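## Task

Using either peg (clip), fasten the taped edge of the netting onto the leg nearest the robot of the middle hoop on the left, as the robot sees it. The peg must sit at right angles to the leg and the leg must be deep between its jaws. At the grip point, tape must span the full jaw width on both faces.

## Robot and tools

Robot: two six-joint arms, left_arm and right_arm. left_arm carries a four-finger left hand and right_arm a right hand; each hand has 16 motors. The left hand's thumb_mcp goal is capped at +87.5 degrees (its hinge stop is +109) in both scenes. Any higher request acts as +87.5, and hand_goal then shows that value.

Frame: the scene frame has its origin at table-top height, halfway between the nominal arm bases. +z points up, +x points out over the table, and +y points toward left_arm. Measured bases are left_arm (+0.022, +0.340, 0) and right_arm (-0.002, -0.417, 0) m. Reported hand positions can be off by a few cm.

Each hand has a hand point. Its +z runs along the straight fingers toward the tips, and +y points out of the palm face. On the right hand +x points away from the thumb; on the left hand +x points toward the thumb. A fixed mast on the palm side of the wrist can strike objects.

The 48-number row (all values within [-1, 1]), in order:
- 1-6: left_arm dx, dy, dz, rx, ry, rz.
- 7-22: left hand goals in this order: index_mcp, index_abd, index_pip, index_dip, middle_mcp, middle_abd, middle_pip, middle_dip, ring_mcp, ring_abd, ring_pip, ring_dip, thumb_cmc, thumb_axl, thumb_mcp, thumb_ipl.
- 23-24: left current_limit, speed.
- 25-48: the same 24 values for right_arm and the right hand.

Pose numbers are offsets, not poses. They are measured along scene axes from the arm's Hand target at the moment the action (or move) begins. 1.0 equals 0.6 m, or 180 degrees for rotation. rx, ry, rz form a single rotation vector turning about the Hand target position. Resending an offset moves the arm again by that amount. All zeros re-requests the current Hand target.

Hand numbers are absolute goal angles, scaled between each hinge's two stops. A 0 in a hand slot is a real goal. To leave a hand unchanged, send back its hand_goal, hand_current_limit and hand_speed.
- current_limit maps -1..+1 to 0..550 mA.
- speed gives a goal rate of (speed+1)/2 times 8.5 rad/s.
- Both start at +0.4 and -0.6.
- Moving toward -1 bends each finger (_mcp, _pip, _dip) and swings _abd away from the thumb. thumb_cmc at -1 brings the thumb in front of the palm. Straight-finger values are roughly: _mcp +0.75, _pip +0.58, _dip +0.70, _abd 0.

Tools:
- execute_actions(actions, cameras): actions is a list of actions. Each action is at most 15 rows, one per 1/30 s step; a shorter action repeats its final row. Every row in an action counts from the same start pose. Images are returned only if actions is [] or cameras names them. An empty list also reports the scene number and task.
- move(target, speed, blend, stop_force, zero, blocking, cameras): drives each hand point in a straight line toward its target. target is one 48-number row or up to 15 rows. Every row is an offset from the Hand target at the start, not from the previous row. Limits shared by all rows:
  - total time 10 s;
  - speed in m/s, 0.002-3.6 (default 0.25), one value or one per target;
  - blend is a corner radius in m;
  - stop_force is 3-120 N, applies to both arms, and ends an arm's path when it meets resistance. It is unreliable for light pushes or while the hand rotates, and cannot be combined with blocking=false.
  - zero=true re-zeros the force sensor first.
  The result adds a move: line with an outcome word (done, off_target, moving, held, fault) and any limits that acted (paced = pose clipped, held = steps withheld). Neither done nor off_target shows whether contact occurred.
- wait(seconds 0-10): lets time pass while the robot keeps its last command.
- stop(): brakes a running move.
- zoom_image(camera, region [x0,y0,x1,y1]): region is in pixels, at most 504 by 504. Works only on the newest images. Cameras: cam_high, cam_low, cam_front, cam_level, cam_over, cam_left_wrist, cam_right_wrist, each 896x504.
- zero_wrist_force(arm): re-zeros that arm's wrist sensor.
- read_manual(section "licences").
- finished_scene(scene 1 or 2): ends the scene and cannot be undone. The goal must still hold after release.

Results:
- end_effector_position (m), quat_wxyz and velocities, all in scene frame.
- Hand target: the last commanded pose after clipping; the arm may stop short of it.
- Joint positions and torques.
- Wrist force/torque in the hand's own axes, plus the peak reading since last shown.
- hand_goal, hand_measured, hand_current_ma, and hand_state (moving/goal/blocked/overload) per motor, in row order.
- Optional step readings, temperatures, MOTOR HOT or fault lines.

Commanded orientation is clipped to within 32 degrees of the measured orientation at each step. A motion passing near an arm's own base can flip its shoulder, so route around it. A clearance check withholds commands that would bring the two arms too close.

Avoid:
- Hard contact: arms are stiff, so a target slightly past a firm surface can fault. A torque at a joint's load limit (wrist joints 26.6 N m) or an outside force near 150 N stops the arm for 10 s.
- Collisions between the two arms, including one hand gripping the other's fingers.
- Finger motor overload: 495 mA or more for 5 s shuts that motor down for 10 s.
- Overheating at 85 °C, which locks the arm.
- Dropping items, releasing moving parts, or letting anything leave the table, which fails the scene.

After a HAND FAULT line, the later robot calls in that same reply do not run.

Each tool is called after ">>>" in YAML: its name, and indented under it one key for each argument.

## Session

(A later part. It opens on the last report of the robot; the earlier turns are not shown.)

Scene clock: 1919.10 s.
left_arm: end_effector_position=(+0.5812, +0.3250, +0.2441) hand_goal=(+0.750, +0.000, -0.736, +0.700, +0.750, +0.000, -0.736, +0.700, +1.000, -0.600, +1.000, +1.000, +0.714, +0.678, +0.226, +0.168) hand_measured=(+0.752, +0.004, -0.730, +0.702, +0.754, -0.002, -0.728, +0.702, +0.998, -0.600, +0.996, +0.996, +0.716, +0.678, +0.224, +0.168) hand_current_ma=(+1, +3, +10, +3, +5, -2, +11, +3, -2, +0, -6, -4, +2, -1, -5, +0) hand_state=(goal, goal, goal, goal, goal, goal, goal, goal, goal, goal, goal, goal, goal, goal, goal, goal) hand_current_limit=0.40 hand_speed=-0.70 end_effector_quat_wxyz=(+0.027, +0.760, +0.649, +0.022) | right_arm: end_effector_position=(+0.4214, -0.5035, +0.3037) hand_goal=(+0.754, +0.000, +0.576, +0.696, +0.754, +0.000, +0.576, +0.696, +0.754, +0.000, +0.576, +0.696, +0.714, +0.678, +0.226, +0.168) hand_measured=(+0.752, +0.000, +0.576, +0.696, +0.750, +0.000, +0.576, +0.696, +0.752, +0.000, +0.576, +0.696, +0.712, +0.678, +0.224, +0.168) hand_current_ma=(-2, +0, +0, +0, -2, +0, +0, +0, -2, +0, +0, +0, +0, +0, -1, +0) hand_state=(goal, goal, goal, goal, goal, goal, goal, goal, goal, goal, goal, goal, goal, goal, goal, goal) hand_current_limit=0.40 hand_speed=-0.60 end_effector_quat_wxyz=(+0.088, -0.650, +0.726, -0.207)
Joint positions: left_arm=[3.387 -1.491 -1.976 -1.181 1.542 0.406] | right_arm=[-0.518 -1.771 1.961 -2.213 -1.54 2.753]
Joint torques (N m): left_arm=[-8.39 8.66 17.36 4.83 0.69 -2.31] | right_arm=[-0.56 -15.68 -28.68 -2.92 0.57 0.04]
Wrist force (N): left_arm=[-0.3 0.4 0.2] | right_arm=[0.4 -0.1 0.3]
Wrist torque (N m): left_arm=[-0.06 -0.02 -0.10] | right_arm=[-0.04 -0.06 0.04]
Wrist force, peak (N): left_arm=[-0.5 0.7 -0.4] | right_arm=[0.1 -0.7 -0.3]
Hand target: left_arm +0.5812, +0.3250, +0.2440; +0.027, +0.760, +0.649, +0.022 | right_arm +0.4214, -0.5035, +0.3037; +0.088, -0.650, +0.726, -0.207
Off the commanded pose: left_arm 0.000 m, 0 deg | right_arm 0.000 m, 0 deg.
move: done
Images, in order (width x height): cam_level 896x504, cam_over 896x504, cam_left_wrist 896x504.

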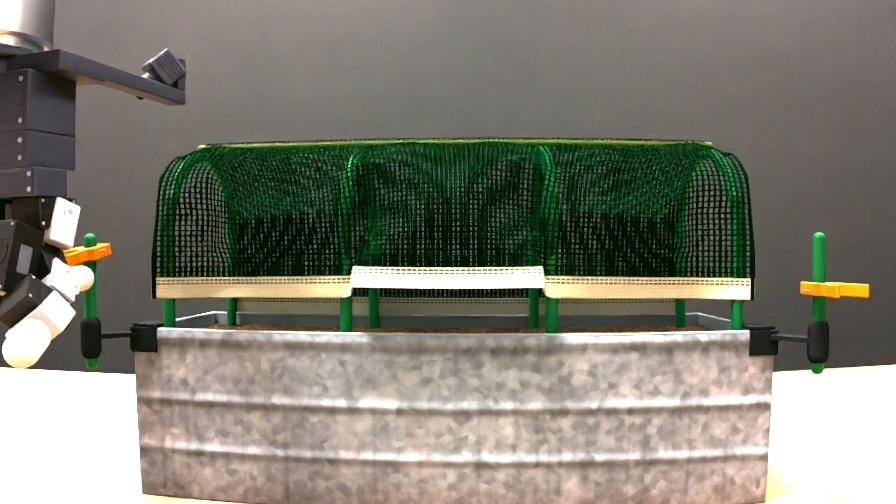

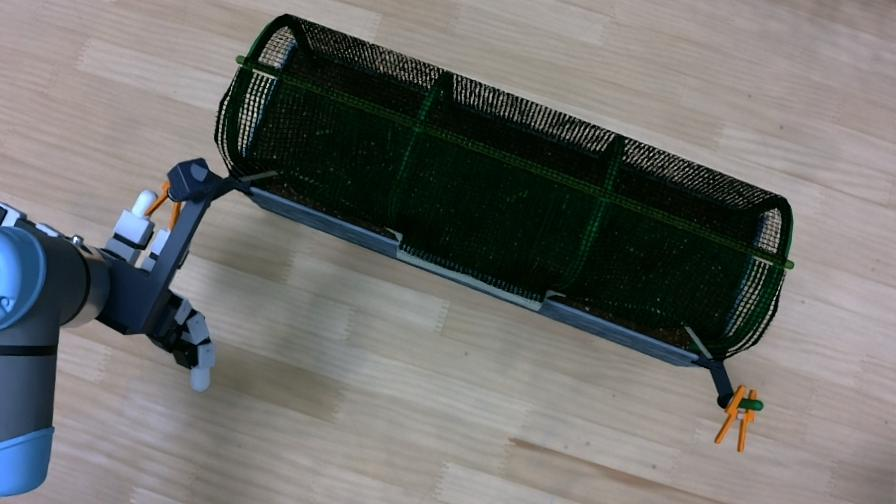

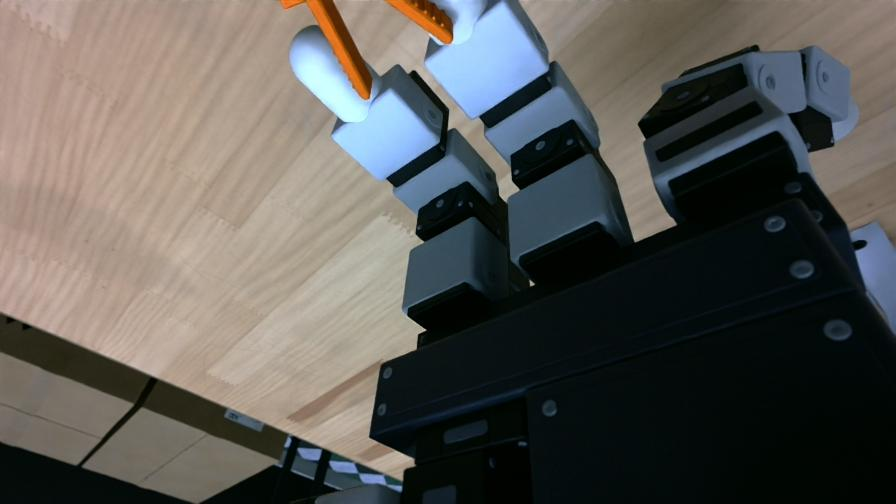

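>>> move:
  target: [0,0,0.01,0,0,0,0.75,0,-0.737,0.7,0.75,0,-0.737,0.7,1,-0.6,1,1,0.714,0.678,0.226,0.168,0.4,-0.7,0,0,0,0,0,0,0.754,0,0.576,0.696,0.754,0,0.576,0.696,0.754,0,0.576,0.696,0.714,0.678,0.226,0.168,0.4,-0.6]
  speed: 0.01
  stop_force: 5
  cameras: ["cam_level"]

>>> zoom_image:
  camera: "cam_level"
  region: [0, 200, 180, 335]

Scene clock: 1935.43 s.
left_arm: end_effector_position=(+0.5812, +0.3250, +0.2501) hand_goal=(+0.750, +0.000, -0.736, +0.700, +0.750, +0.000, -0.736, +0.700, +1.000, -0.600, +1.000, +1.000, +0.714, +0.678, +0.226, +0.168) hand_measured=(+0.752, +0.004, -0.730, +0.702, +0.758, -0.002, -0.728, +0.702, +0.998, -0.600, +0.996, +0.996, +0.716, +0.678, +0.224, +0.168) hand_current_ma=(+1, +3, +10, +3, +13, -2, +11, +3, -2, +0, -6, -4, +2, -1, -5, +0) hand_state=(goal, goal, goal, goal, goal, goal, goal, goal, goal, goal, goal, goal, goal, goal, goal, goal) hand_current_limit=0.40 hand_speed=-0.70 end_effector_quat_wxyz=(+0.027, +0.760, +0.649, +0.022) | right_arm: end_effector_position=(+0.4214, -0.5035, +0.3037) hand_goal=(+0.754, +0.000, +0.576, +0.696, +0.754, +0.000, +0.576, +0.696, +0.754, +0.000, +0.576, +0.696, +0.714, +0.678, +0.226, +0.168) hand_measured=(+0.752, +0.000, +0.576, +0.696, +0.750, +0.000, +0.576, +0.696, +0.752, +0.000, +0.576, +0.696, +0.712, +0.678, +0.224, +0.168) hand_current_ma=(-2, +0, +0, +0, -2, +0, +0, +0, -2, +0, +0, +0, +0, +0, -1, +0) hand_state=(goal, goal, goal, goal, goal, goal, goal, goal, goal, goal, goal, goal, goal, goal, goal, goal) hand_current_limit=0.40 hand_speed=-0.60 end_effector_quat_wxyz=(+0.088, -0.650, +0.726, -0.207)
Joint positions: left_arm=[3.387 -1.486 -1.964 -1.198 1.542 0.406] | right_arm=[-0.518 -1.771 1.961 -2.213 -1.54 2.753]
Joint torques (N m): left_arm=[-8.65 21.36 17.93 5.04 0.72 -2.3] | right_arm=[1.08 -16.76 -26.85 -2.45 0.9 -0.19]
Wrist force (N): left_arm=[-0.2 0.1 0.3] | right_arm=[0.1 -0.6 -0.2]
Wrist torque (N m): left_arm=[-0.08 -0.01 -0.09] | right_arm=[-0.07 -0.02 0.00]
Wrist force, peak (N): left_arm=[-0.5 0.3 0.6] | right_arm=[0.1 -0.6 -0.2]
Hand target: left_arm +0.5812, +0.3250, +0.2500; +0.027, +0.760, +0.649, +0.022 | right_arm +0.4214, -0.5035, +0.3037; +0.088, -0.650, +0.726, -0.207
Off the commanded pose: left_arm 0.000 m, 0 deg | right_arm 0.000 m, 0 deg.
move: done
Images, in order (width x height): cam_level 896x504.

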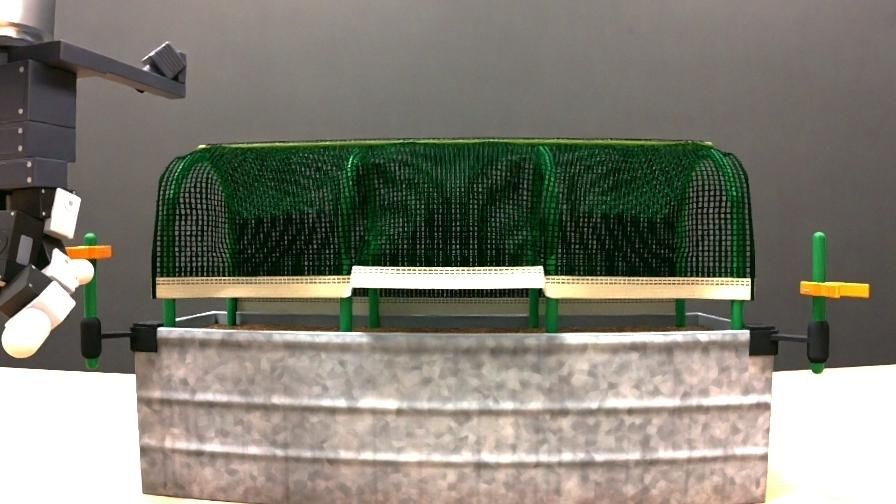

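Scaled by 2.800.

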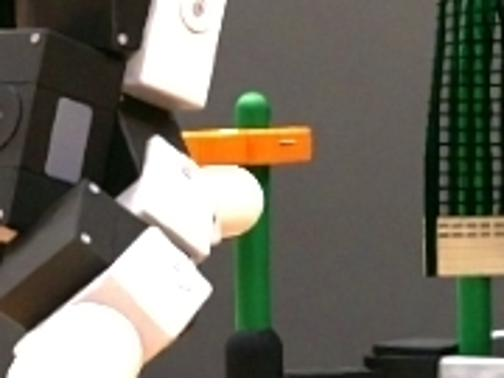

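>>> move:
  target:
    - [0,0,-0.025,0,0,0,0.75,0,-0.737,0.7,0.75,0,-0.737,0.7,1,-0.6,1,1,0.714,0.678,0.226,0.168,0.4,-0.7,0,0,0,0,0,0,0.754,0,0.576,0.696,0.754,0,0.576,0.696,0.754,0,0.576,0.696,0.714,0.678,0.226,0.168,0.4,-0.6]
    - [-0.115,0.018,-0.025,0,0,0,0.75,0,-0.737,0.7,0.75,0,-0.737,0.7,1,-0.6,1,1,0.714,0.678,0.226,0.168,0.4,-0.7,0,0,0,0,0,0,0.754,0,0.576,0.696,0.754,0,0.576,0.696,0.754,0,0.576,0.696,0.714,0.678,0.226,0.168,0.4,-0.6]
  speed: 0.06
  cameras: ["cam_level","cam_over","cam_left_wrist"]

>>> zoom_image:
  camera: "cam_level"
  region: [20, 215, 140, 305]

>>> zoom_image:
  camera: "cam_over"
  region: [120, 140, 240, 260]

Scene clock: 1951.27 s.
left_arm: end_effector_position=(+0.5121, +0.3358, +0.2350) hand_goal=(+0.750, +0.000, -0.736, +0.700, +0.750, +0.000, -0.736, +0.700, +1.000, -0.600, +1.000, +1.000, +0.714, +0.678, +0.226, +0.168) hand_measured=(+0.752, +0.004, -0.730, +0.702, +0.756, -0.002, -0.728, +0.702, +0.998, -0.600, +0.996, +0.996, +0.716, +0.678, +0.224, +0.168) hand_current_ma=(+1, +3, +9, +3, +9, -2, +11, +3, -3, +0, -6, -4, +2, -1, -5, +0) hand_state=(goal, goal, goal, goal, goal, goal, goal, goal, goal, goal, goal, goal, goal, goal, goal, goal) hand_current_limit=0.40 hand_speed=-0.70 end_effector_quat_wxyz=(+0.027, +0.760, +0.649, +0.022) end_effector_velocity=(+0.001, +0.000, +0.000) end_effector_angular_velocity=(+0.001, -0.002, +0.003) | right_arm: end_effector_position=(+0.4214, -0.5035, +0.3037) hand_goal=(+0.754, +0.000, +0.576, +0.696, +0.754, +0.000, +0.576, +0.696, +0.754, +0.000, +0.576, +0.696, +0.714, +0.678, +0.226, +0.168) hand_measured=(+0.752, +0.000, +0.576, +0.696, +0.750, +0.000, +0.576, +0.696, +0.752, +0.000, +0.576, +0.696, +0.712, +0.678, +0.224, +0.168) hand_current_ma=(-2, +0, +0, +0, -2, +0, +0, +0, -2, +0, +0, +0, +0, +0, -1, +0) hand_state=(goal, goal, goal, goal, goal, goal, goal, goal, goal, goal, goal, goal, goal, goal, goal, goal) hand_current_limit=0.40 hand_speed=-0.60 end_effector_quat_wxyz=(+0.088, -0.650, +0.726, -0.207)
Joint positions: left_arm=[3.462 -1.313 -2.144 -1.194 1.537 0.481] | right_arm=[-0.518 -1.771 1.961 -2.213 -1.54 2.753]
Joint velocities: left_arm=[-0.003 -0.003 0.002 0.003 0.001 -0.006] | right_arm=[within noise]
Joint torques (N m): left_arm=[-8.7 -1.68 29.67 4.65 -0.95 -2.36] | right_arm=[-0.59 -16.16 -28.73 -2.62 0.79 -0.06]
Wrist force (N): left_arm=[0.1 0.7 0.0] | right_arm=[0.2 -0.1 -0.4]
Wrist torque (N m): left_arm=[-0.03 -0.03 -0.08] | right_arm=[0.01 -0.02 0.01]
Wrist force, peak (N): left_arm=[-0.5 1.4 -0.5] | right_arm=[0.1 -0.5 -0.5]
Hand target: left_arm +0.5122, +0.3358, +0.2350; +0.027, +0.760, +0.649, +0.022 | right_arm +0.4214, -0.5035, +0.3037; +0.088, -0.650, +0.726, -0.207
Off the commanded pose: left_arm 0.000 m, 0 deg | right_arm 0.000 m, 0 deg.
move: done
Images, in order (width x height): cam_level 896x504, cam_over 896x504, cam_left_wrist 896x504.

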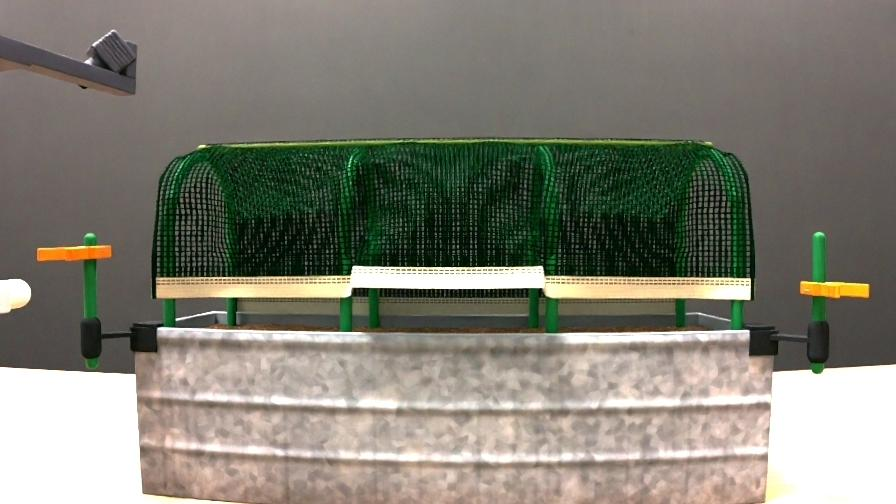

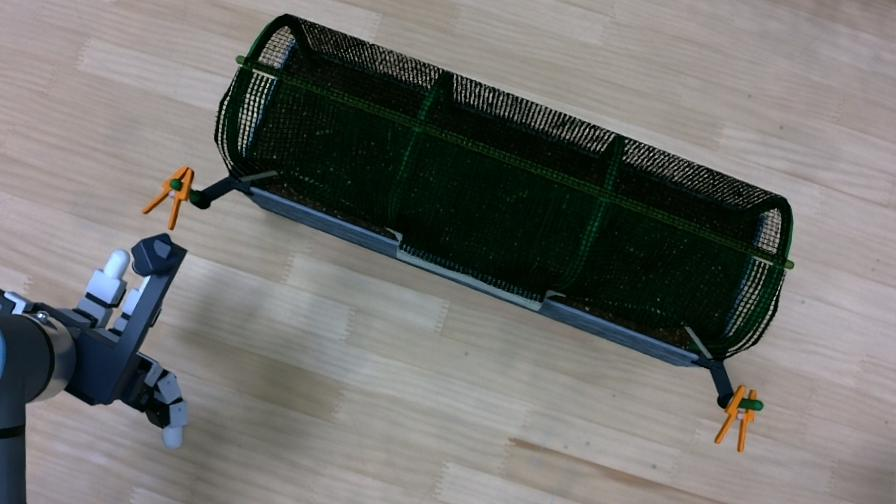

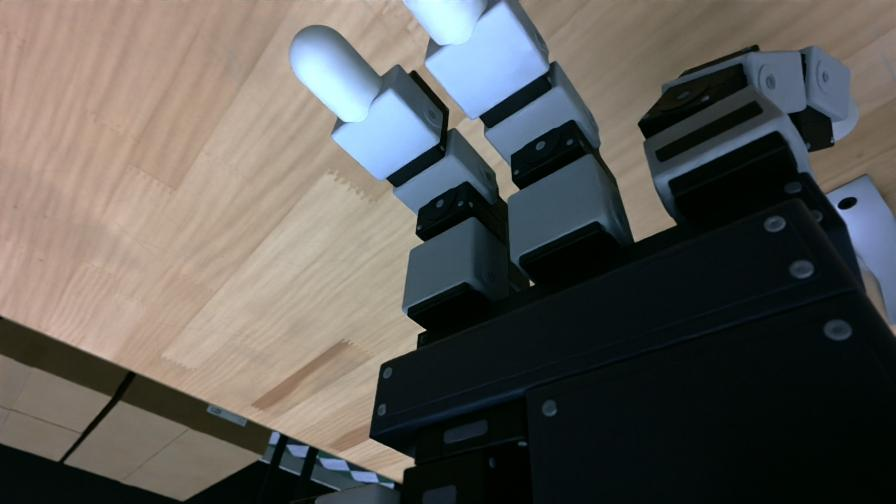

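Scaled by 4.200.

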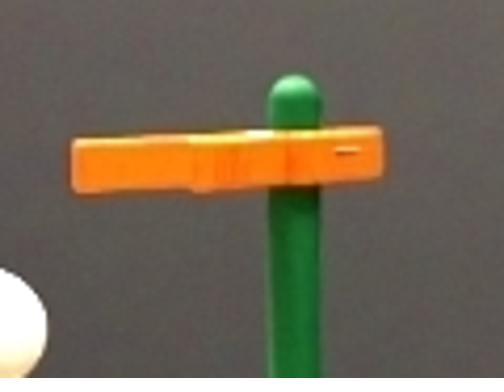

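Scaled by 4.200.

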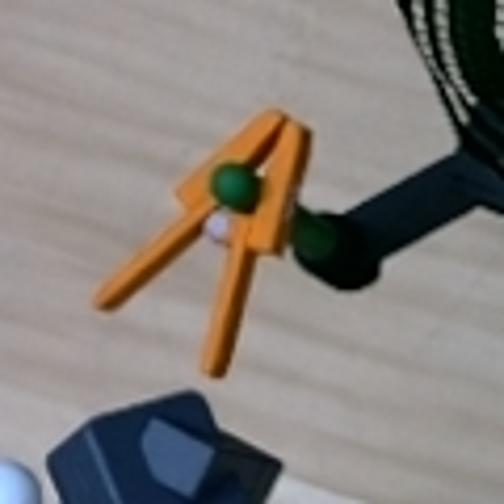

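>>> move:
  target:
    - [0.02,0.0,0.09,0,0,-0.0222,1,0.8,1,1,1,-0.75,1,1,1,-1,1,1,0.714,0.678,0.226,0.168,0.4,-0.6,0,0,0,0,0,0,0.754,0,0.576,0.696,0.754,0,0.576,0.696,0.754,0,0.576,0.696,0.714,0.678,0.226,0.168,0.4,-0.6]
    - [0.13,-0.0232,0.09,0,0,-0.0222,1,0.8,1,1,1,-0.75,1,1,1,-1,1,1,0.714,0.678,0.226,0.168,0.4,-0.6,0,0,0,0,0,0,0.754,0,0.576,0.696,0.754,0,0.576,0.696,0.754,0,0.576,0.696,0.714,0.678,0.226,0.168,0.4,-0.6]
  speed: 0.08
  cameras: ["cam_level","cam_over","cam_left_wrist"]

>>> zoom_image:
  camera: "cam_left_wrist"
  region: [300, 0, 640, 240]

Scene clock: 2032.10 s.
left_arm: end_effector_position=(+0.5902, +0.3218, +0.2890) hand_goal=(+1.000, +0.800, +1.000, +1.000, +1.000, -0.750, +1.000, +1.000, +1.000, -1.000, +1.000, +1.000, +0.714, +0.678, +0.226, +0.168) hand_measured=(+0.996, +0.790, +0.994, +0.998, +0.902, -0.692, +0.926, +0.998, +1.000, -0.992, +0.996, +0.996, +0.716, +0.678, +0.224, +0.168) hand_current_ma=(-5, -12, -6, -2, -352, +140, -223, -3, +0, +11, -5, -4, +2, -1, -5, +0) hand_state=(goal, goal, goal, goal, blocked, blocked, blocked, goal, goal, goal, goal, goal, goal, goal, goal, goal) hand_current_limit=0.40 hand_speed=-0.60 end_effector_quat_wxyz=(+0.028, +0.782, +0.622, +0.021) | right_arm: end_effector_position=(+0.4214, -0.5035, +0.3037) hand_goal=(+0.754, +0.000, +0.576, +0.696, +0.754, +0.000, +0.576, +0.696, +0.754, +0.000, +0.576, +0.696, +0.714, +0.678, +0.226, +0.168) hand_measured=(+0.752, +0.000, +0.576, +0.696, +0.750, +0.000, +0.576, +0.696, +0.752, +0.000, +0.576, +0.696, +0.712, +0.678, +0.224, +0.168) hand_current_ma=(-2, +0, +0, +0, -2, +0, +0, +0, -2, +0, +0, +0, +0, +0, -1, +0) hand_state=(goal, goal, goal, goal, goal, goal, goal, goal, goal, goal, goal, goal, goal, goal, goal, goal) hand_current_limit=0.40 hand_speed=-0.60 end_effector_quat_wxyz=(+0.088, -0.650, +0.726, -0.207)
Joint positions: left_arm=[3.391 -1.483 -1.864 -1.304 1.537 0.479] | right_arm=[-0.518 -1.771 1.961 -2.213 -1.54 2.753]
Joint torques (N m): left_arm=[11.65 30.39 21.67 0.74 0.34 2.14] | right_arm=[-0.28 -15.83 -28.7 -2.56 0.66 -0.26]
Wrist force (N): left_arm=[-0.3 0.7 -0.1] | right_arm=[0.0 -0.5 0.0]
Wrist torque (N m): left_arm=[-0.12 -0.01 -0.06] | right_arm=[-0.06 -0.01 0.00]
Wrist force, peak (N): left_arm=[-0.2 1.5 0.0] | right_arm=[-0.2 -0.7 -0.1]
Hand target: left_arm +0.5902, +0.3218, +0.2890; +0.028, +0.782, +0.622, +0.021 | right_arm +0.4214, -0.5035, +0.3037; +0.088, -0.650, +0.726, -0.207
Off the commanded pose: left_arm 0.000 m, 0 deg | right_arm 0.000 m, 0 deg.
move: done
Images, in order (width x height): cam_level 896x504, cam_over 896x504, cam_left_wrist 896x504.

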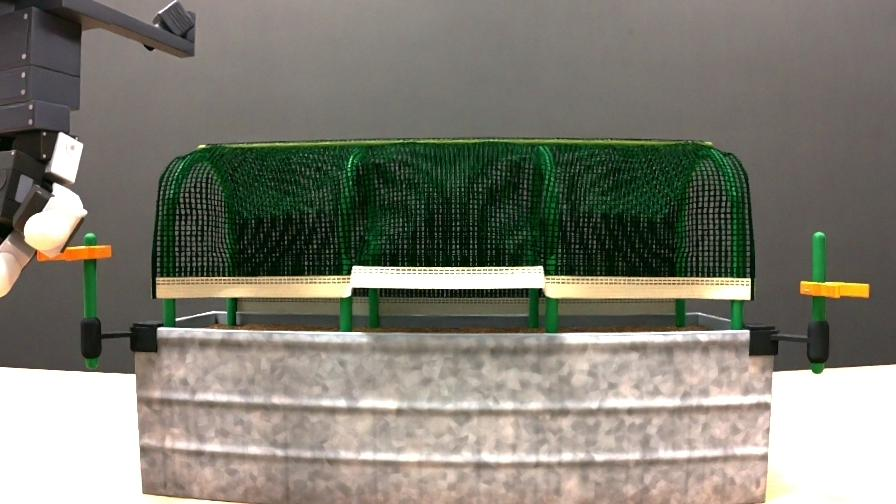

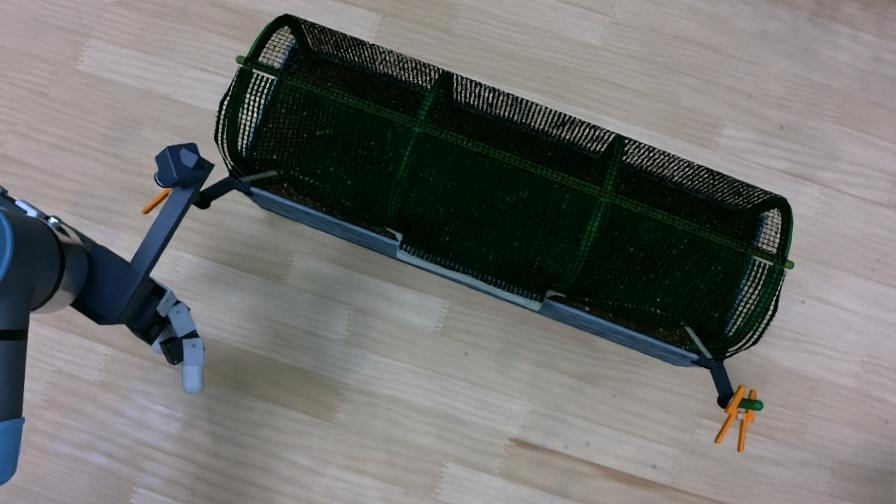

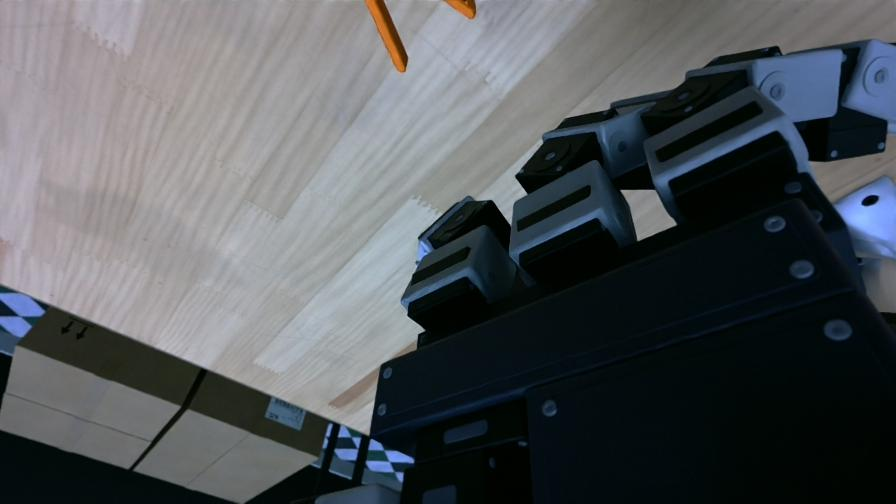

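Scaled by 1.482.

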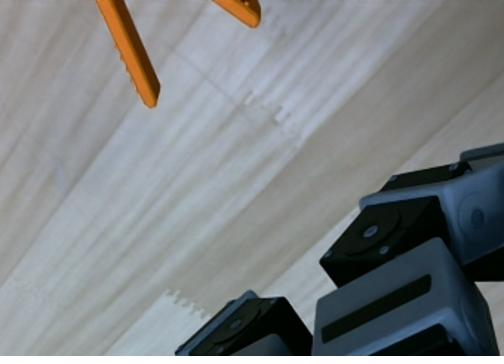

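>>> move:
  target:
    - [0,0,0,0,0,0,1,0.8,1,1,1,-0.45,1,1,1,-1,1,1,0.714,0.678,0.226,0.168,0.4,-0.7,0,0,0,0,0,0,0.754,0,0.576,0.696,0.754,0,0.576,0.696,0.754,0,0.576,0.696,0.714,0.678,0.226,0.168,0.4,-0.6]
    - [0.0812,-0.0188,0,0,0,0,1,0.8,1,1,1,-0.6,1,1,1,-1,1,1,0.714,0.678,0.226,0.168,0.4,-0.7,0,0,0,0,0,0,0.754,0,0.576,0.696,0.754,0,0.576,0.696,0.754,0,0.576,0.696,0.714,0.678,0.226,0.168,0.4,-0.6]
  speed: 0.05
  cameras: ["cam_level","cam_over","cam_left_wrist"]

>>> zoom_image:
  camera: "cam_left_wrist"
  region: [350, 20, 650, 240]

>>> zoom_image:
  camera: "cam_level"
  region: [0, 215, 120, 305]

Scene clock: 2066.17 s.
left_arm: end_effector_position=(+0.6389, +0.3106, +0.2890) hand_goal=(+1.000, +0.800, +1.000, +1.000, +1.000, -0.600, +1.000, +1.000, +1.000, -1.000, +1.000, +1.000, +0.714, +0.678, +0.226, +0.168) hand_measured=(+0.996, +0.790, +0.996, +0.998, +0.988, -0.574, +0.994, +0.998, +0.998, -0.992, +0.996, +0.996, +0.716, +0.678, +0.224, +0.168) hand_current_ma=(-5, -12, -6, -2, -22, +45, -8, -2, -2, +11, -5, -4, +2, -1, -5, +0) hand_state=(goal, goal, goal, goal, goal, blocked, goal, goal, goal, goal, goal, goal, goal, goal, goal, goal) hand_current_limit=0.40 hand_speed=-0.70 end_effector_quat_wxyz=(+0.028, +0.782, +0.622, +0.021) | right_arm: end_effector_position=(+0.4214, -0.5035, +0.3037) hand_goal=(+0.754, +0.000, +0.576, +0.696, +0.754, +0.000, +0.576, +0.696, +0.754, +0.000, +0.576, +0.696, +0.714, +0.678, +0.226, +0.168) hand_measured=(+0.752, +0.000, +0.576, +0.696, +0.750, +0.000, +0.576, +0.696, +0.752, +0.000, +0.576, +0.696, +0.712, +0.678, +0.224, +0.168) hand_current_ma=(-2, +0, +0, +0, -2, +0, +0, +0, -2, +0, +0, +0, +0, +0, -1, +0) hand_state=(goal, goal, goal, goal, goal, goal, goal, goal, goal, goal, goal, goal, goal, goal, goal, goal) hand_current_limit=0.40 hand_speed=-0.60 end_effector_quat_wxyz=(+0.088, -0.650, +0.726, -0.207)
Joint positions: left_arm=[3.344 -1.604 -1.747 -1.298 1.54 0.433] | right_arm=[-0.518 -1.771 1.961 -2.213 -1.54 2.753]
Joint torques (N m): left_arm=[11.53 40.61 20.99 0.56 -0.1 1.8] | right_arm=[0.19 -15.22 -29.03 -2.56 0.61 0.25]
Wrist force (N): left_arm=[-0.3 0.7 -0.4] | right_arm=[0.1 -0.2 -0.4]
Wrist torque (N m): left_arm=[-0.06 -0.02 -0.05] | right_arm=[0.01 -0.01 0.02]
Wrist force, peak (N): left_arm=[-0.1 1.4 -0.3] | right_arm=[0.1 -0.7 -0.3]
Hand target: left_arm +0.6389, +0.3106, +0.2890; +0.028, +0.782, +0.622, +0.021 | right_arm +0.4214, -0.5035, +0.3037; +0.088, -0.650, +0.726, -0.207
Off the commanded pose: left_arm 0.000 m, 0 deg | right_arm 0.000 m, 0 deg.
move: done
Images, in order (width x height): cam_level 896x504, cam_over 896x504, cam_left_wrist 896x504.

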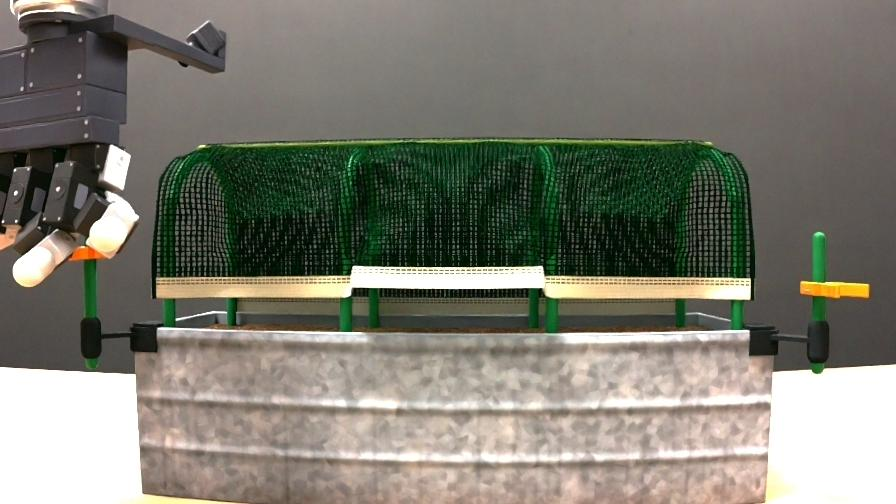

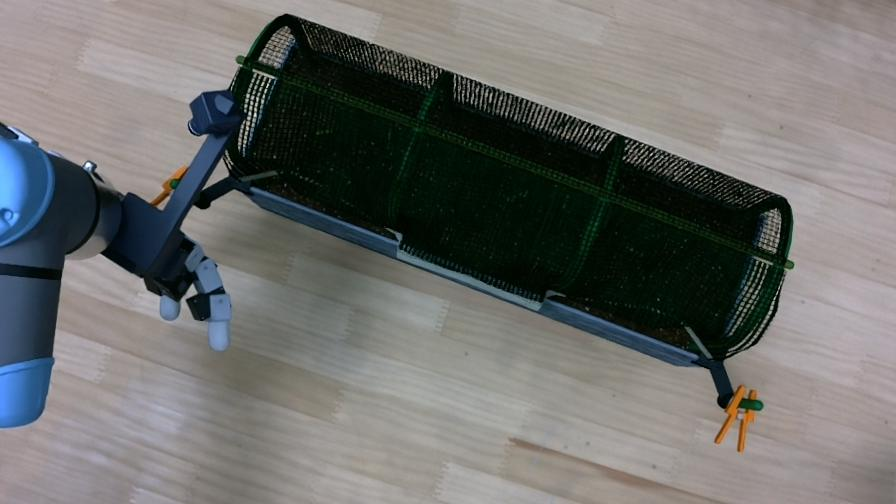

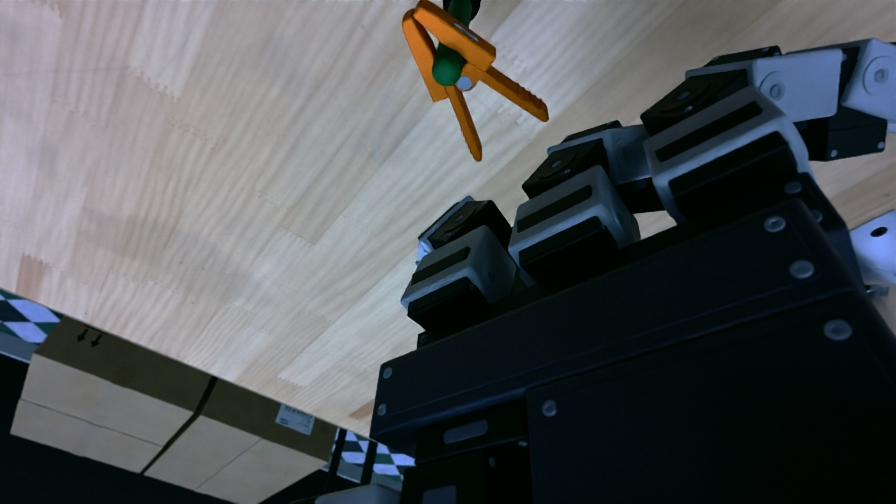

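Scaled by 1.680.

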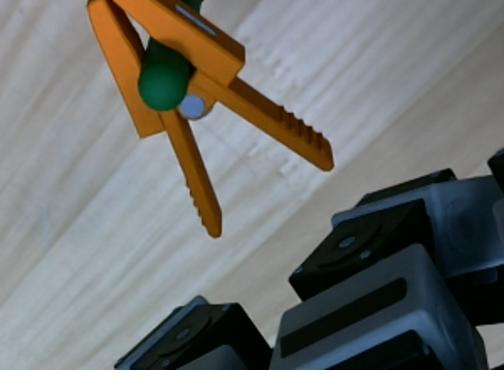

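Scaled by 4.200.

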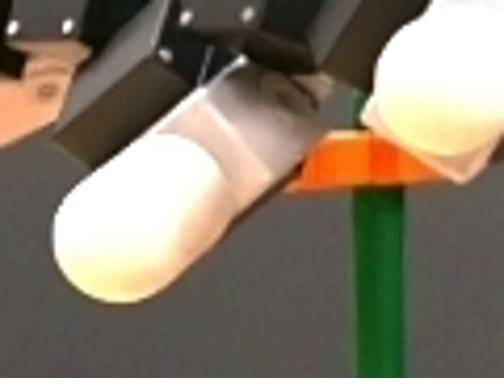

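>>> move:
  target:
    - [0.0438,-0.0101,0,0,0,0,1,0.8,1,1,1,-0.6,1,1,1,-1,1,1,0.714,0.678,0.226,0.168,0.4,-0.7,0,0,0,0,0,0,0.754,0,0.576,0.696,0.754,0,0.576,0.696,0.754,0,0.576,0.696,0.714,0.678,0.226,0.168,0.4,-0.6]
    - [0.0438,-0.0101,0,0,0,0,1,0.35,1,1,1,-0.35,1,1,1,-1,1,1,0.714,0.678,0.226,0.168,-0.2,-0.88,0,0,0,0,0,0,0.754,0,0.576,0.696,0.754,0,0.576,0.696,0.754,0,0.576,0.696,0.714,0.678,0.226,0.168,0.4,-0.6]
  speed: 0.03
  cameras: ["cam_level","cam_over","cam_left_wrist"]

>>> zoom_image:
  camera: "cam_left_wrist"
  region: [400, 30, 640, 230]

>>> zoom_image:
  camera: "cam_level"
  region: [0, 215, 120, 305]

Scene clock: 2140.07 s.
left_arm: end_effector_position=(+0.6652, +0.3045, +0.2890) hand_goal=(+1.000, +0.350, +1.000, +1.000, +1.000, -0.350, +1.000, +1.000, +1.000, -1.000, +1.000, +1.000, +0.714, +0.678, +0.226, +0.168) hand_measured=(+0.996, +0.352, +0.996, +0.998, +0.996, -0.368, +0.994, +0.998, +0.998, -0.992, +0.996, +0.996, +0.716, +0.678, +0.224, +0.168) hand_current_ma=(-5, +1, -6, -2, -6, -31, -7, -2, -2, +11, -5, -4, +2, -1, -5, +0) hand_state=(goal, goal, goal, goal, goal, goal, goal, goal, goal, goal, goal, goal, goal, goal, goal, goal) hand_current_limit=-0.20 hand_speed=-0.88 end_effector_quat_wxyz=(+0.028, +0.782, +0.622, +0.021) | right_arm: end_effector_position=(+0.4214, -0.5035, +0.3037) hand_goal=(+0.754, +0.000, +0.576, +0.696, +0.754, +0.000, +0.576, +0.696, +0.754, +0.000, +0.576, +0.696, +0.714, +0.678, +0.226, +0.168) hand_measured=(+0.752, +0.000, +0.576, +0.696, +0.750, +0.000, +0.576, +0.696, +0.752, +0.000, +0.576, +0.696, +0.712, +0.678, +0.224, +0.168) hand_current_ma=(-2, +0, +0, +0, -2, +0, +0, +0, -2, +0, +0, +0, +0, +0, -1, +0) hand_state=(goal, goal, goal, goal, goal, goal, goal, goal, goal, goal, goal, goal, goal, goal, goal, goal) hand_current_limit=0.40 hand_speed=-0.60 end_effector_quat_wxyz=(+0.088, -0.650, +0.726, -0.207)
Joint positions: left_arm=[3.322 -1.668 -1.678 -1.302 1.542 0.411] | right_arm=[-0.518 -1.771 1.961 -2.213 -1.54 2.753]
Joint torques (N m): left_arm=[10.7 43.31 18.35 4.72 -0.17 1.91] | right_arm=[0.28 -16.48 -27.96 -2.51 0.75 -0.1]
Wrist force (N): left_arm=[-1.5 0.6 -0.5] | right_arm=[0.2 -0.3 0.2]
Wrist torque (N m): left_arm=[-0.06 -0.13 -0.19] | right_arm=[-0.06 -0.03 0.02]
Wrist force, peak (N): left_arm=[-1.8 0.6 -0.6] | right_arm=[0.1 -0.8 0.0]
Hand target: left_arm +0.6652, +0.3045, +0.2890; +0.028, +0.782, +0.622, +0.021 | right_arm +0.4214, -0.5035, +0.3037; +0.088, -0.650, +0.726, -0.207
Off the commanded pose: left_arm 0.000 m, 0 deg | right_arm 0.000 m, 0 deg.
move: done
Images, in order (width x height): cam_level 896x504, cam_over 896x504, cam_left_wrist 896x504.

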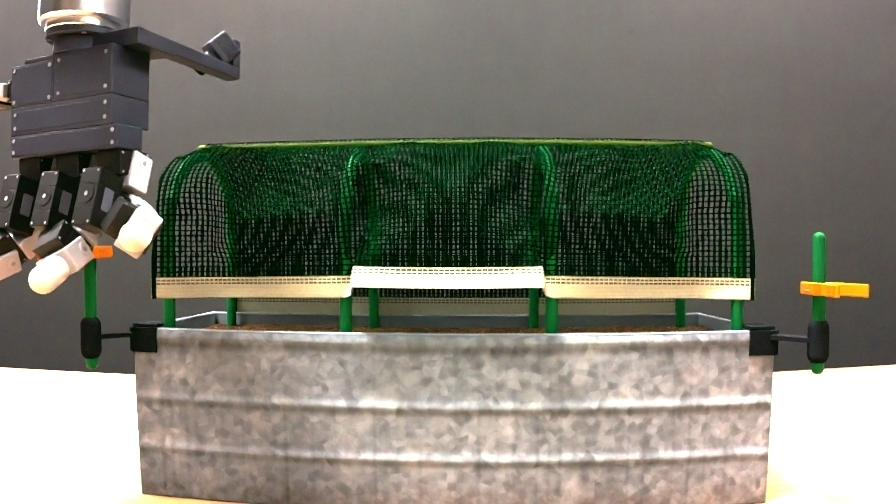

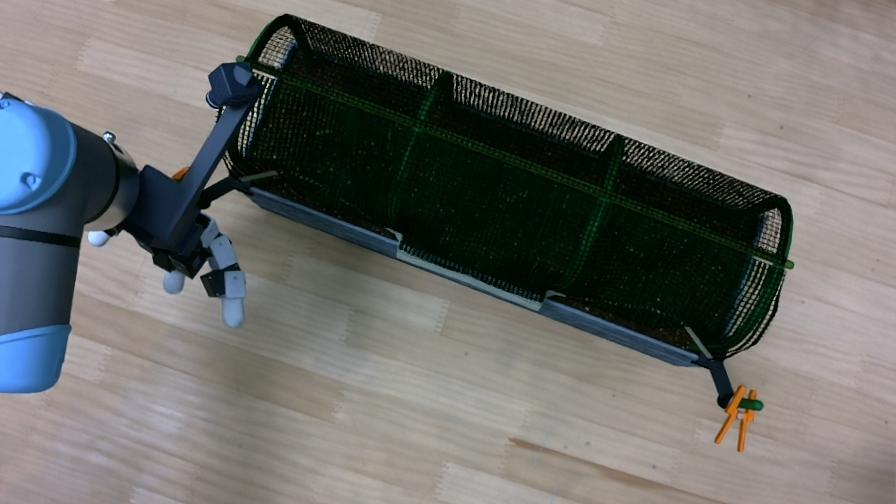

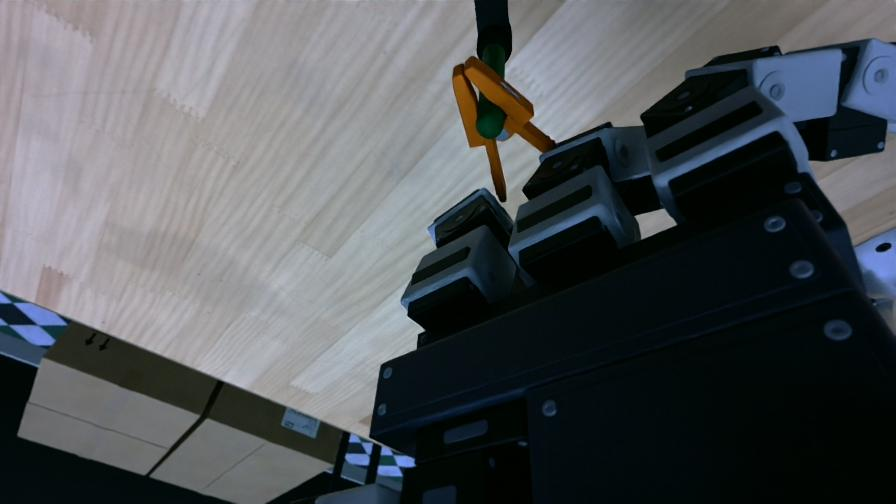

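Scaled by 2.100.

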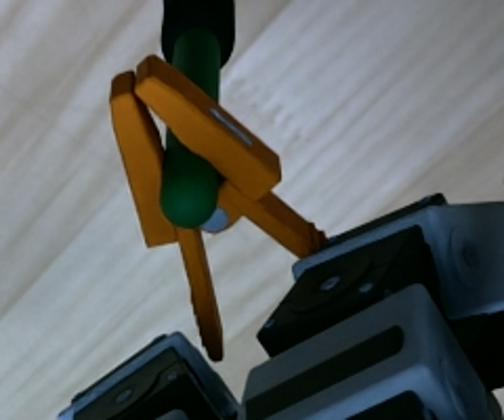

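Scaled by 4.200.

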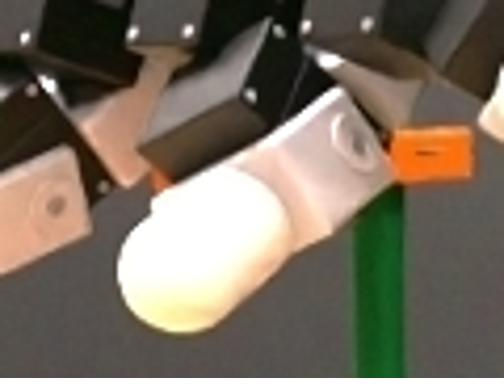

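>>> execute_actions:
  actions:
    - [[0,0,0,0,0,0,1,0.2,1,1,1,-0.36,1,1,1,-1,1,1,0.714,0.678,0.226,0.168,-0.2,-0.93,0,0,0,0,0,0,0.754,0,0.576,0.696,0.754,0,0.576,0.696,0.754,0,0.576,0.696,0.714,0.678,0.226,0.168,0.4,-0.6]]
    - [[0,0,0,0,0,0,1,0.2,1,1,1,-0.36,1,1,1,-1,1,1,0.714,0.678,0.226,0.168,-0.2,-0.93,0,0,0,0,0,0,0.754,0,0.576,0.696,0.754,0,0.576,0.696,0.754,0,0.576,0.696,0.714,0.678,0.226,0.168,0.4,-0.6]]
  cameras: ["cam_left_wrist"]

>>> zoom_image:
  camera: "cam_left_wrist"
  region: [400, 30, 640, 230]

Scene clock: 2157.07 s.
left_arm: end_effector_position=(+0.6652, +0.3045, +0.2890) hand_goal=(+1.000, +0.200, +1.000, +1.000, +1.000, -0.360, +1.000, +1.000, +1.000, -1.000, +1.000, +1.000, +0.714, +0.678, +0.226, +0.168) hand_measured=(+0.998, +0.248, +0.996, +0.998, +0.996, -0.374, +0.994, +0.998, +0.998, -0.992, +0.996, +0.996, +0.716, +0.678, +0.224, +0.168) hand_current_ma=(-2, +108, -5, -2, -6, -21, -7, -2, -2, +11, -5, -4, +2, -1, -5, +0) hand_state=(goal, blocked, goal, goal, goal, goal, goal, goal, goal, goal, goal, goal, goal, goal, goal, goal) hand_current_limit=-0.20 hand_speed=-0.93 end_effector_quat_wxyz=(+0.028, +0.782, +0.622, +0.021) | right_arm: end_effector_position=(+0.4214, -0.5035, +0.3037) hand_goal=(+0.754, +0.000, +0.576, +0.696, +0.754, +0.000, +0.576, +0.696, +0.754, +0.000, +0.576, +0.696, +0.714, +0.678, +0.226, +0.168) hand_measured=(+0.752, +0.000, +0.576, +0.696, +0.750, +0.000, +0.576, +0.696, +0.752, +0.000, +0.576, +0.696, +0.712, +0.678, +0.224, +0.168) hand_current_ma=(-2, +0, +0, +0, -2, +0, +0, +0, -2, +0, +0, +0, +0, +0, -1, +0) hand_state=(goal, goal, goal, goal, goal, goal, goal, goal, goal, goal, goal, goal, goal, goal, goal, goal) hand_current_limit=0.40 hand_speed=-0.60 end_effector_quat_wxyz=(+0.088, -0.650, +0.726, -0.207)
Joint positions: left_arm=[3.322 -1.668 -1.678 -1.302 1.542 0.411] | right_arm=[-0.518 -1.771 1.961 -2.213 -1.54 2.753]
Joint torques (N m): left_arm=[10.23 42.6 20.62 4.81 -0.93 1.88] | right_arm=[0.05 -16.94 -28.88 -2.53 0.91 -0.17]
Wrist force (N): left_arm=[0.1 0.8 -0.4] | right_arm=[0.1 -0.4 0.1]
Wrist torque (N m): left_arm=[-0.06 0.00 -0.05] | right_arm=[-0.06 -0.01 0.00]
Wrist force, peak (N): left_arm=[-2.0 0.7 -0.5] | right_arm=[-0.2 -0.6 -0.5]
Hand target: left_arm +0.6652, +0.3045, +0.2890; +0.028, +0.782, +0.622, +0.021 | right_arm +0.4214, -0.5035, +0.3037; +0.088, -0.650, +0.726, -0.207
Off the commanded pose: left_arm 0.000 m, 0 deg | right_arm 0.000 m, 0 deg.
Step readings (end_effector_position of left_arm | right_arm):
0: (+0.6652, +0.3045, +0.2890) | (+0.4214, -0.5035, +0.3037)
1: (+0.6652, +0.3045, +0.2890) | (+0.4214, -0.5035, +0.3037)
2: (+0.6652, +0.3045, +0.2890) | (+0.4214, -0.5035, +0.3037)
4: (+0.6652, +0.3045, +0.2890) | (+0.4214, -0.5035, +0.3037)
8: (+0.6652, +0.3045, +0.2890) | (+0.4214, -0.5035, +0.3037)
15: (+0.6652, +0.3045, +0.2890) | (+0.4214, -0.5035, +0.3037)
16: (+0.6652, +0.3045, +0.2890) | (+0.4214, -0.5035, +0.3037)
17: (+0.6652, +0.3045, +0.2890) | (+0.4214, -0.5035, +0.3037)
19: (+0.6652, +0.3045, +0.2890) | (+0.4214, -0.5035, +0.3037)
23: (+0.6652, +0.3045, +0.2890) | (+0.4214, -0.5035, +0.3037)
30: (+0.6652, +0.3045, +0.2890) | (+0.4214, -0.5035, +0.3037)
Images, in order (width x height): cam_left_wrist 896x504.

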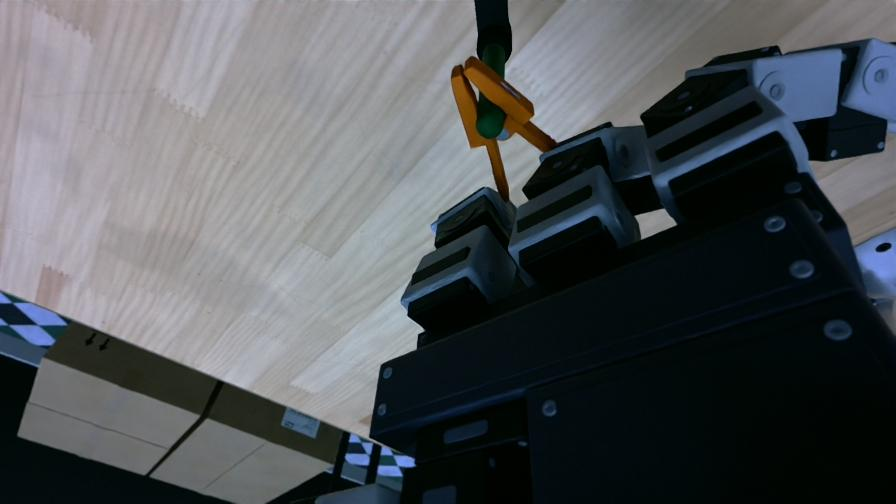

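Scaled by 2.100.

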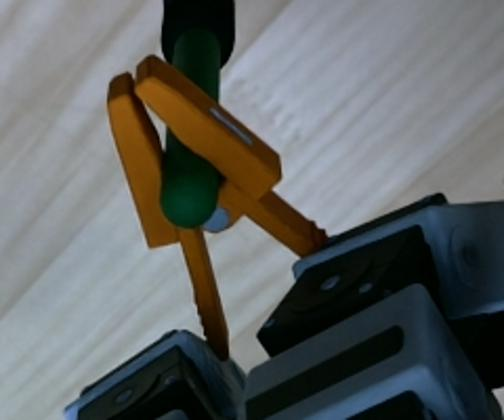

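>>> execute_actions:
  actions:
    - [[0,0,0,0,0,0,1,-0.2,1,1,1,0.2,1,1,1,-1,1,1,0.714,0.678,0.226,0.168,0,-0.93,0,0,0,0,0,0,0.754,0,0.576,0.696,0.754,0,0.576,0.696,0.754,0,0.576,0.696,0.714,0.678,0.226,0.168,0.4,-0.6]]
    - [[0,0,0,0,0,0,1,-0.2,1,1,1,0.2,1,1,1,-1,1,1,0.714,0.678,0.226,0.168,0,-0.93,0,0,0,0,0,0,0.754,0,0.576,0.696,0.754,0,0.576,0.696,0.754,0,0.576,0.696,0.714,0.678,0.226,0.168,0.4,-0.6]]
  cameras: ["cam_left_wrist","cam_level"]

>>> zoom_image:
  camera: "cam_left_wrist"
  region: [400, 30, 640, 230]

>>> zoom_image:
  camera: "cam_level"
  region: [0, 215, 120, 305]

Scene clock: 2213.50 s.
left_arm: end_effector_position=(+0.6652, +0.3045, +0.2890) hand_goal=(+1.000, -0.200, +1.000, +1.000, +1.000, +0.200, +1.000, +1.000, +1.000, -1.000, +1.000, +1.000, +0.714, +0.678, +0.226, +0.168) hand_measured=(+1.000, +0.218, +0.998, +0.998, +1.000, -0.318, +0.996, +0.998, +0.998, -0.992, +0.996, +0.996, +0.716, +0.678, +0.224, +0.168) hand_current_ma=(+0, +275, -2, -2, +0, -275, -6, -2, -2, +11, -5, -4, +2, -1, -5, +0) hand_state=(goal, blocked, goal, goal, goal, blocked, goal, goal, goal, goal, goal, goal, goal, goal, goal, goal) hand_current_limit=0.00 hand_speed=-0.93 end_effector_quat_wxyz=(+0.028, +0.782, +0.622, +0.021) | right_arm: end_effector_position=(+0.4214, -0.5035, +0.3037) hand_goal=(+0.754, +0.000, +0.576, +0.696, +0.754, +0.000, +0.576, +0.696, +0.754, +0.000, +0.576, +0.696, +0.714, +0.678, +0.226, +0.168) hand_measured=(+0.752, +0.000, +0.576, +0.696, +0.750, +0.000, +0.576, +0.696, +0.752, +0.000, +0.576, +0.696, +0.712, +0.678, +0.224, +0.168) hand_current_ma=(-2, +0, +0, +0, -2, +0, +0, +0, -2, +0, +0, +0, +0, +0, -1, +0) hand_state=(goal, goal, goal, goal, goal, goal, goal, goal, goal, goal, goal, goal, goal, goal, goal, goal) hand_current_limit=0.40 hand_speed=-0.60 end_effector_quat_wxyz=(+0.088, -0.650, +0.726, -0.207)
Joint positions: left_arm=[3.322 -1.668 -1.678 -1.302 1.542 0.411] | right_arm=[-0.518 -1.771 1.961 -2.213 -1.54 2.753]
Joint torques (N m): left_arm=[10.15 42.91 22.82 4.61 -0.98 1.81] | right_arm=[-0.1 -16.66 -27.17 -2.66 0.87 0.04]
Wrist force (N): left_arm=[0.0 -0.4 -0.5] | right_arm=[0.0 -0.2 0.4]
Wrist torque (N m): left_arm=[0.00 -0.04 -0.05] | right_arm=[-0.06 -0.01 0.00]
Wrist force, peak (N): left_arm=[0.0 0.9 -0.7] | right_arm=[0.0 -0.7 -0.2]
Hand target: left_arm +0.6652, +0.3045, +0.2890; +0.028, +0.782, +0.622, +0.021 | right_arm +0.4214, -0.5035, +0.3037; +0.088, -0.650, +0.726, -0.207
Off the commanded pose: left_arm 0.000 m, 0 deg | right_arm 0.000 m, 0 deg.
Step readings (end_effector_position of left_arm | right_arm):
0: (+0.6652, +0.3045, +0.2890) | (+0.4214, -0.5035, +0.3037)
1: (+0.6652, +0.3045, +0.2890) | (+0.4214, -0.5035, +0.3037)
2: (+0.6652, +0.3045, +0.2890) | (+0.4214, -0.5035, +0.3037)
4: (+0.6652, +0.3045, +0.2890) | (+0.4214, -0.5035, +0.3037)
8: (+0.6652, +0.3045, +0.2890) | (+0.4214, -0.5035, +0.3037)
15: (+0.6652, +0.3045, +0.2890) | (+0.4214, -0.5035, +0.3037)
16: (+0.6652, +0.3045, +0.2890) | (+0.4214, -0.5035, +0.3037)
17: (+0.6652, +0.3045, +0.2890) | (+0.4214, -0.5035, +0.3037)
19: (+0.6652, +0.3045, +0.2890) | (+0.4214, -0.5035, +0.3037)
23: (+0.6652, +0.3045, +0.2890) | (+0.4214, -0.5035, +0.3037)
30: (+0.6652, +0.3045, +0.2890) | (+0.4214, -0.5035, +0.3037)
Images, in order (width x height): cam_level 896x504, cam_left_wrist 896x504.

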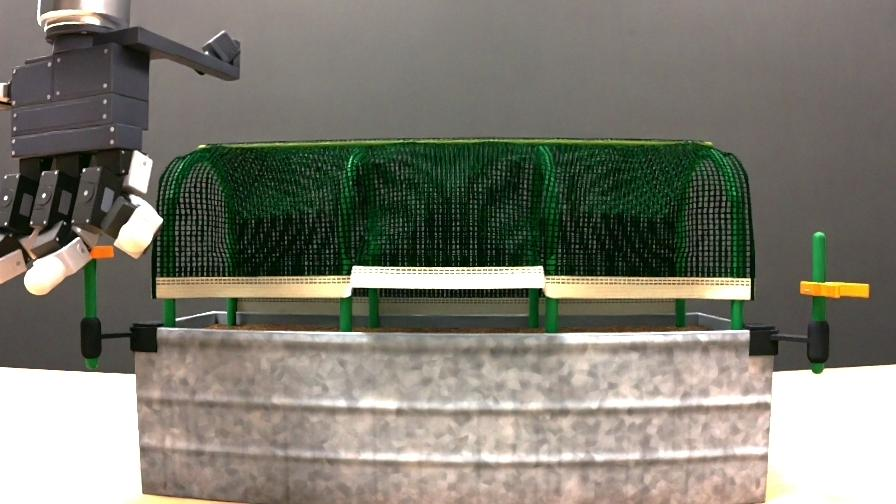

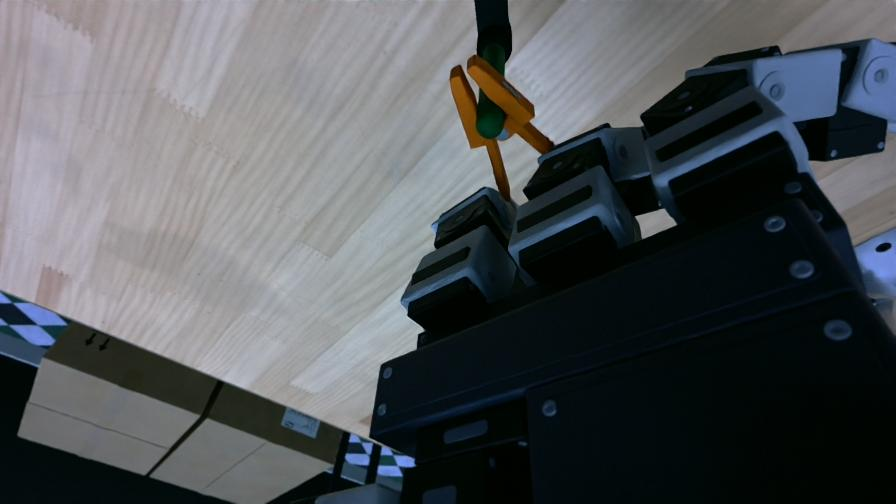

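Scaled by 2.100.

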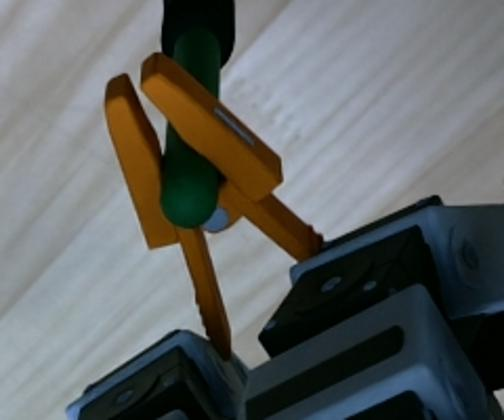

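Scaled by 4.200.

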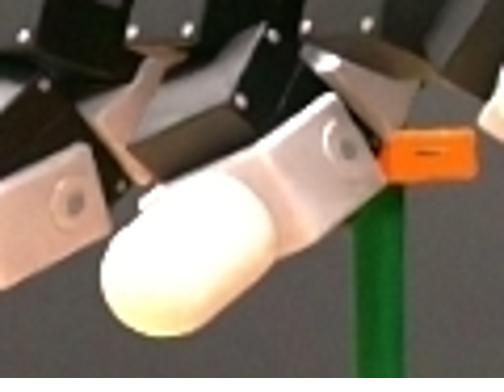

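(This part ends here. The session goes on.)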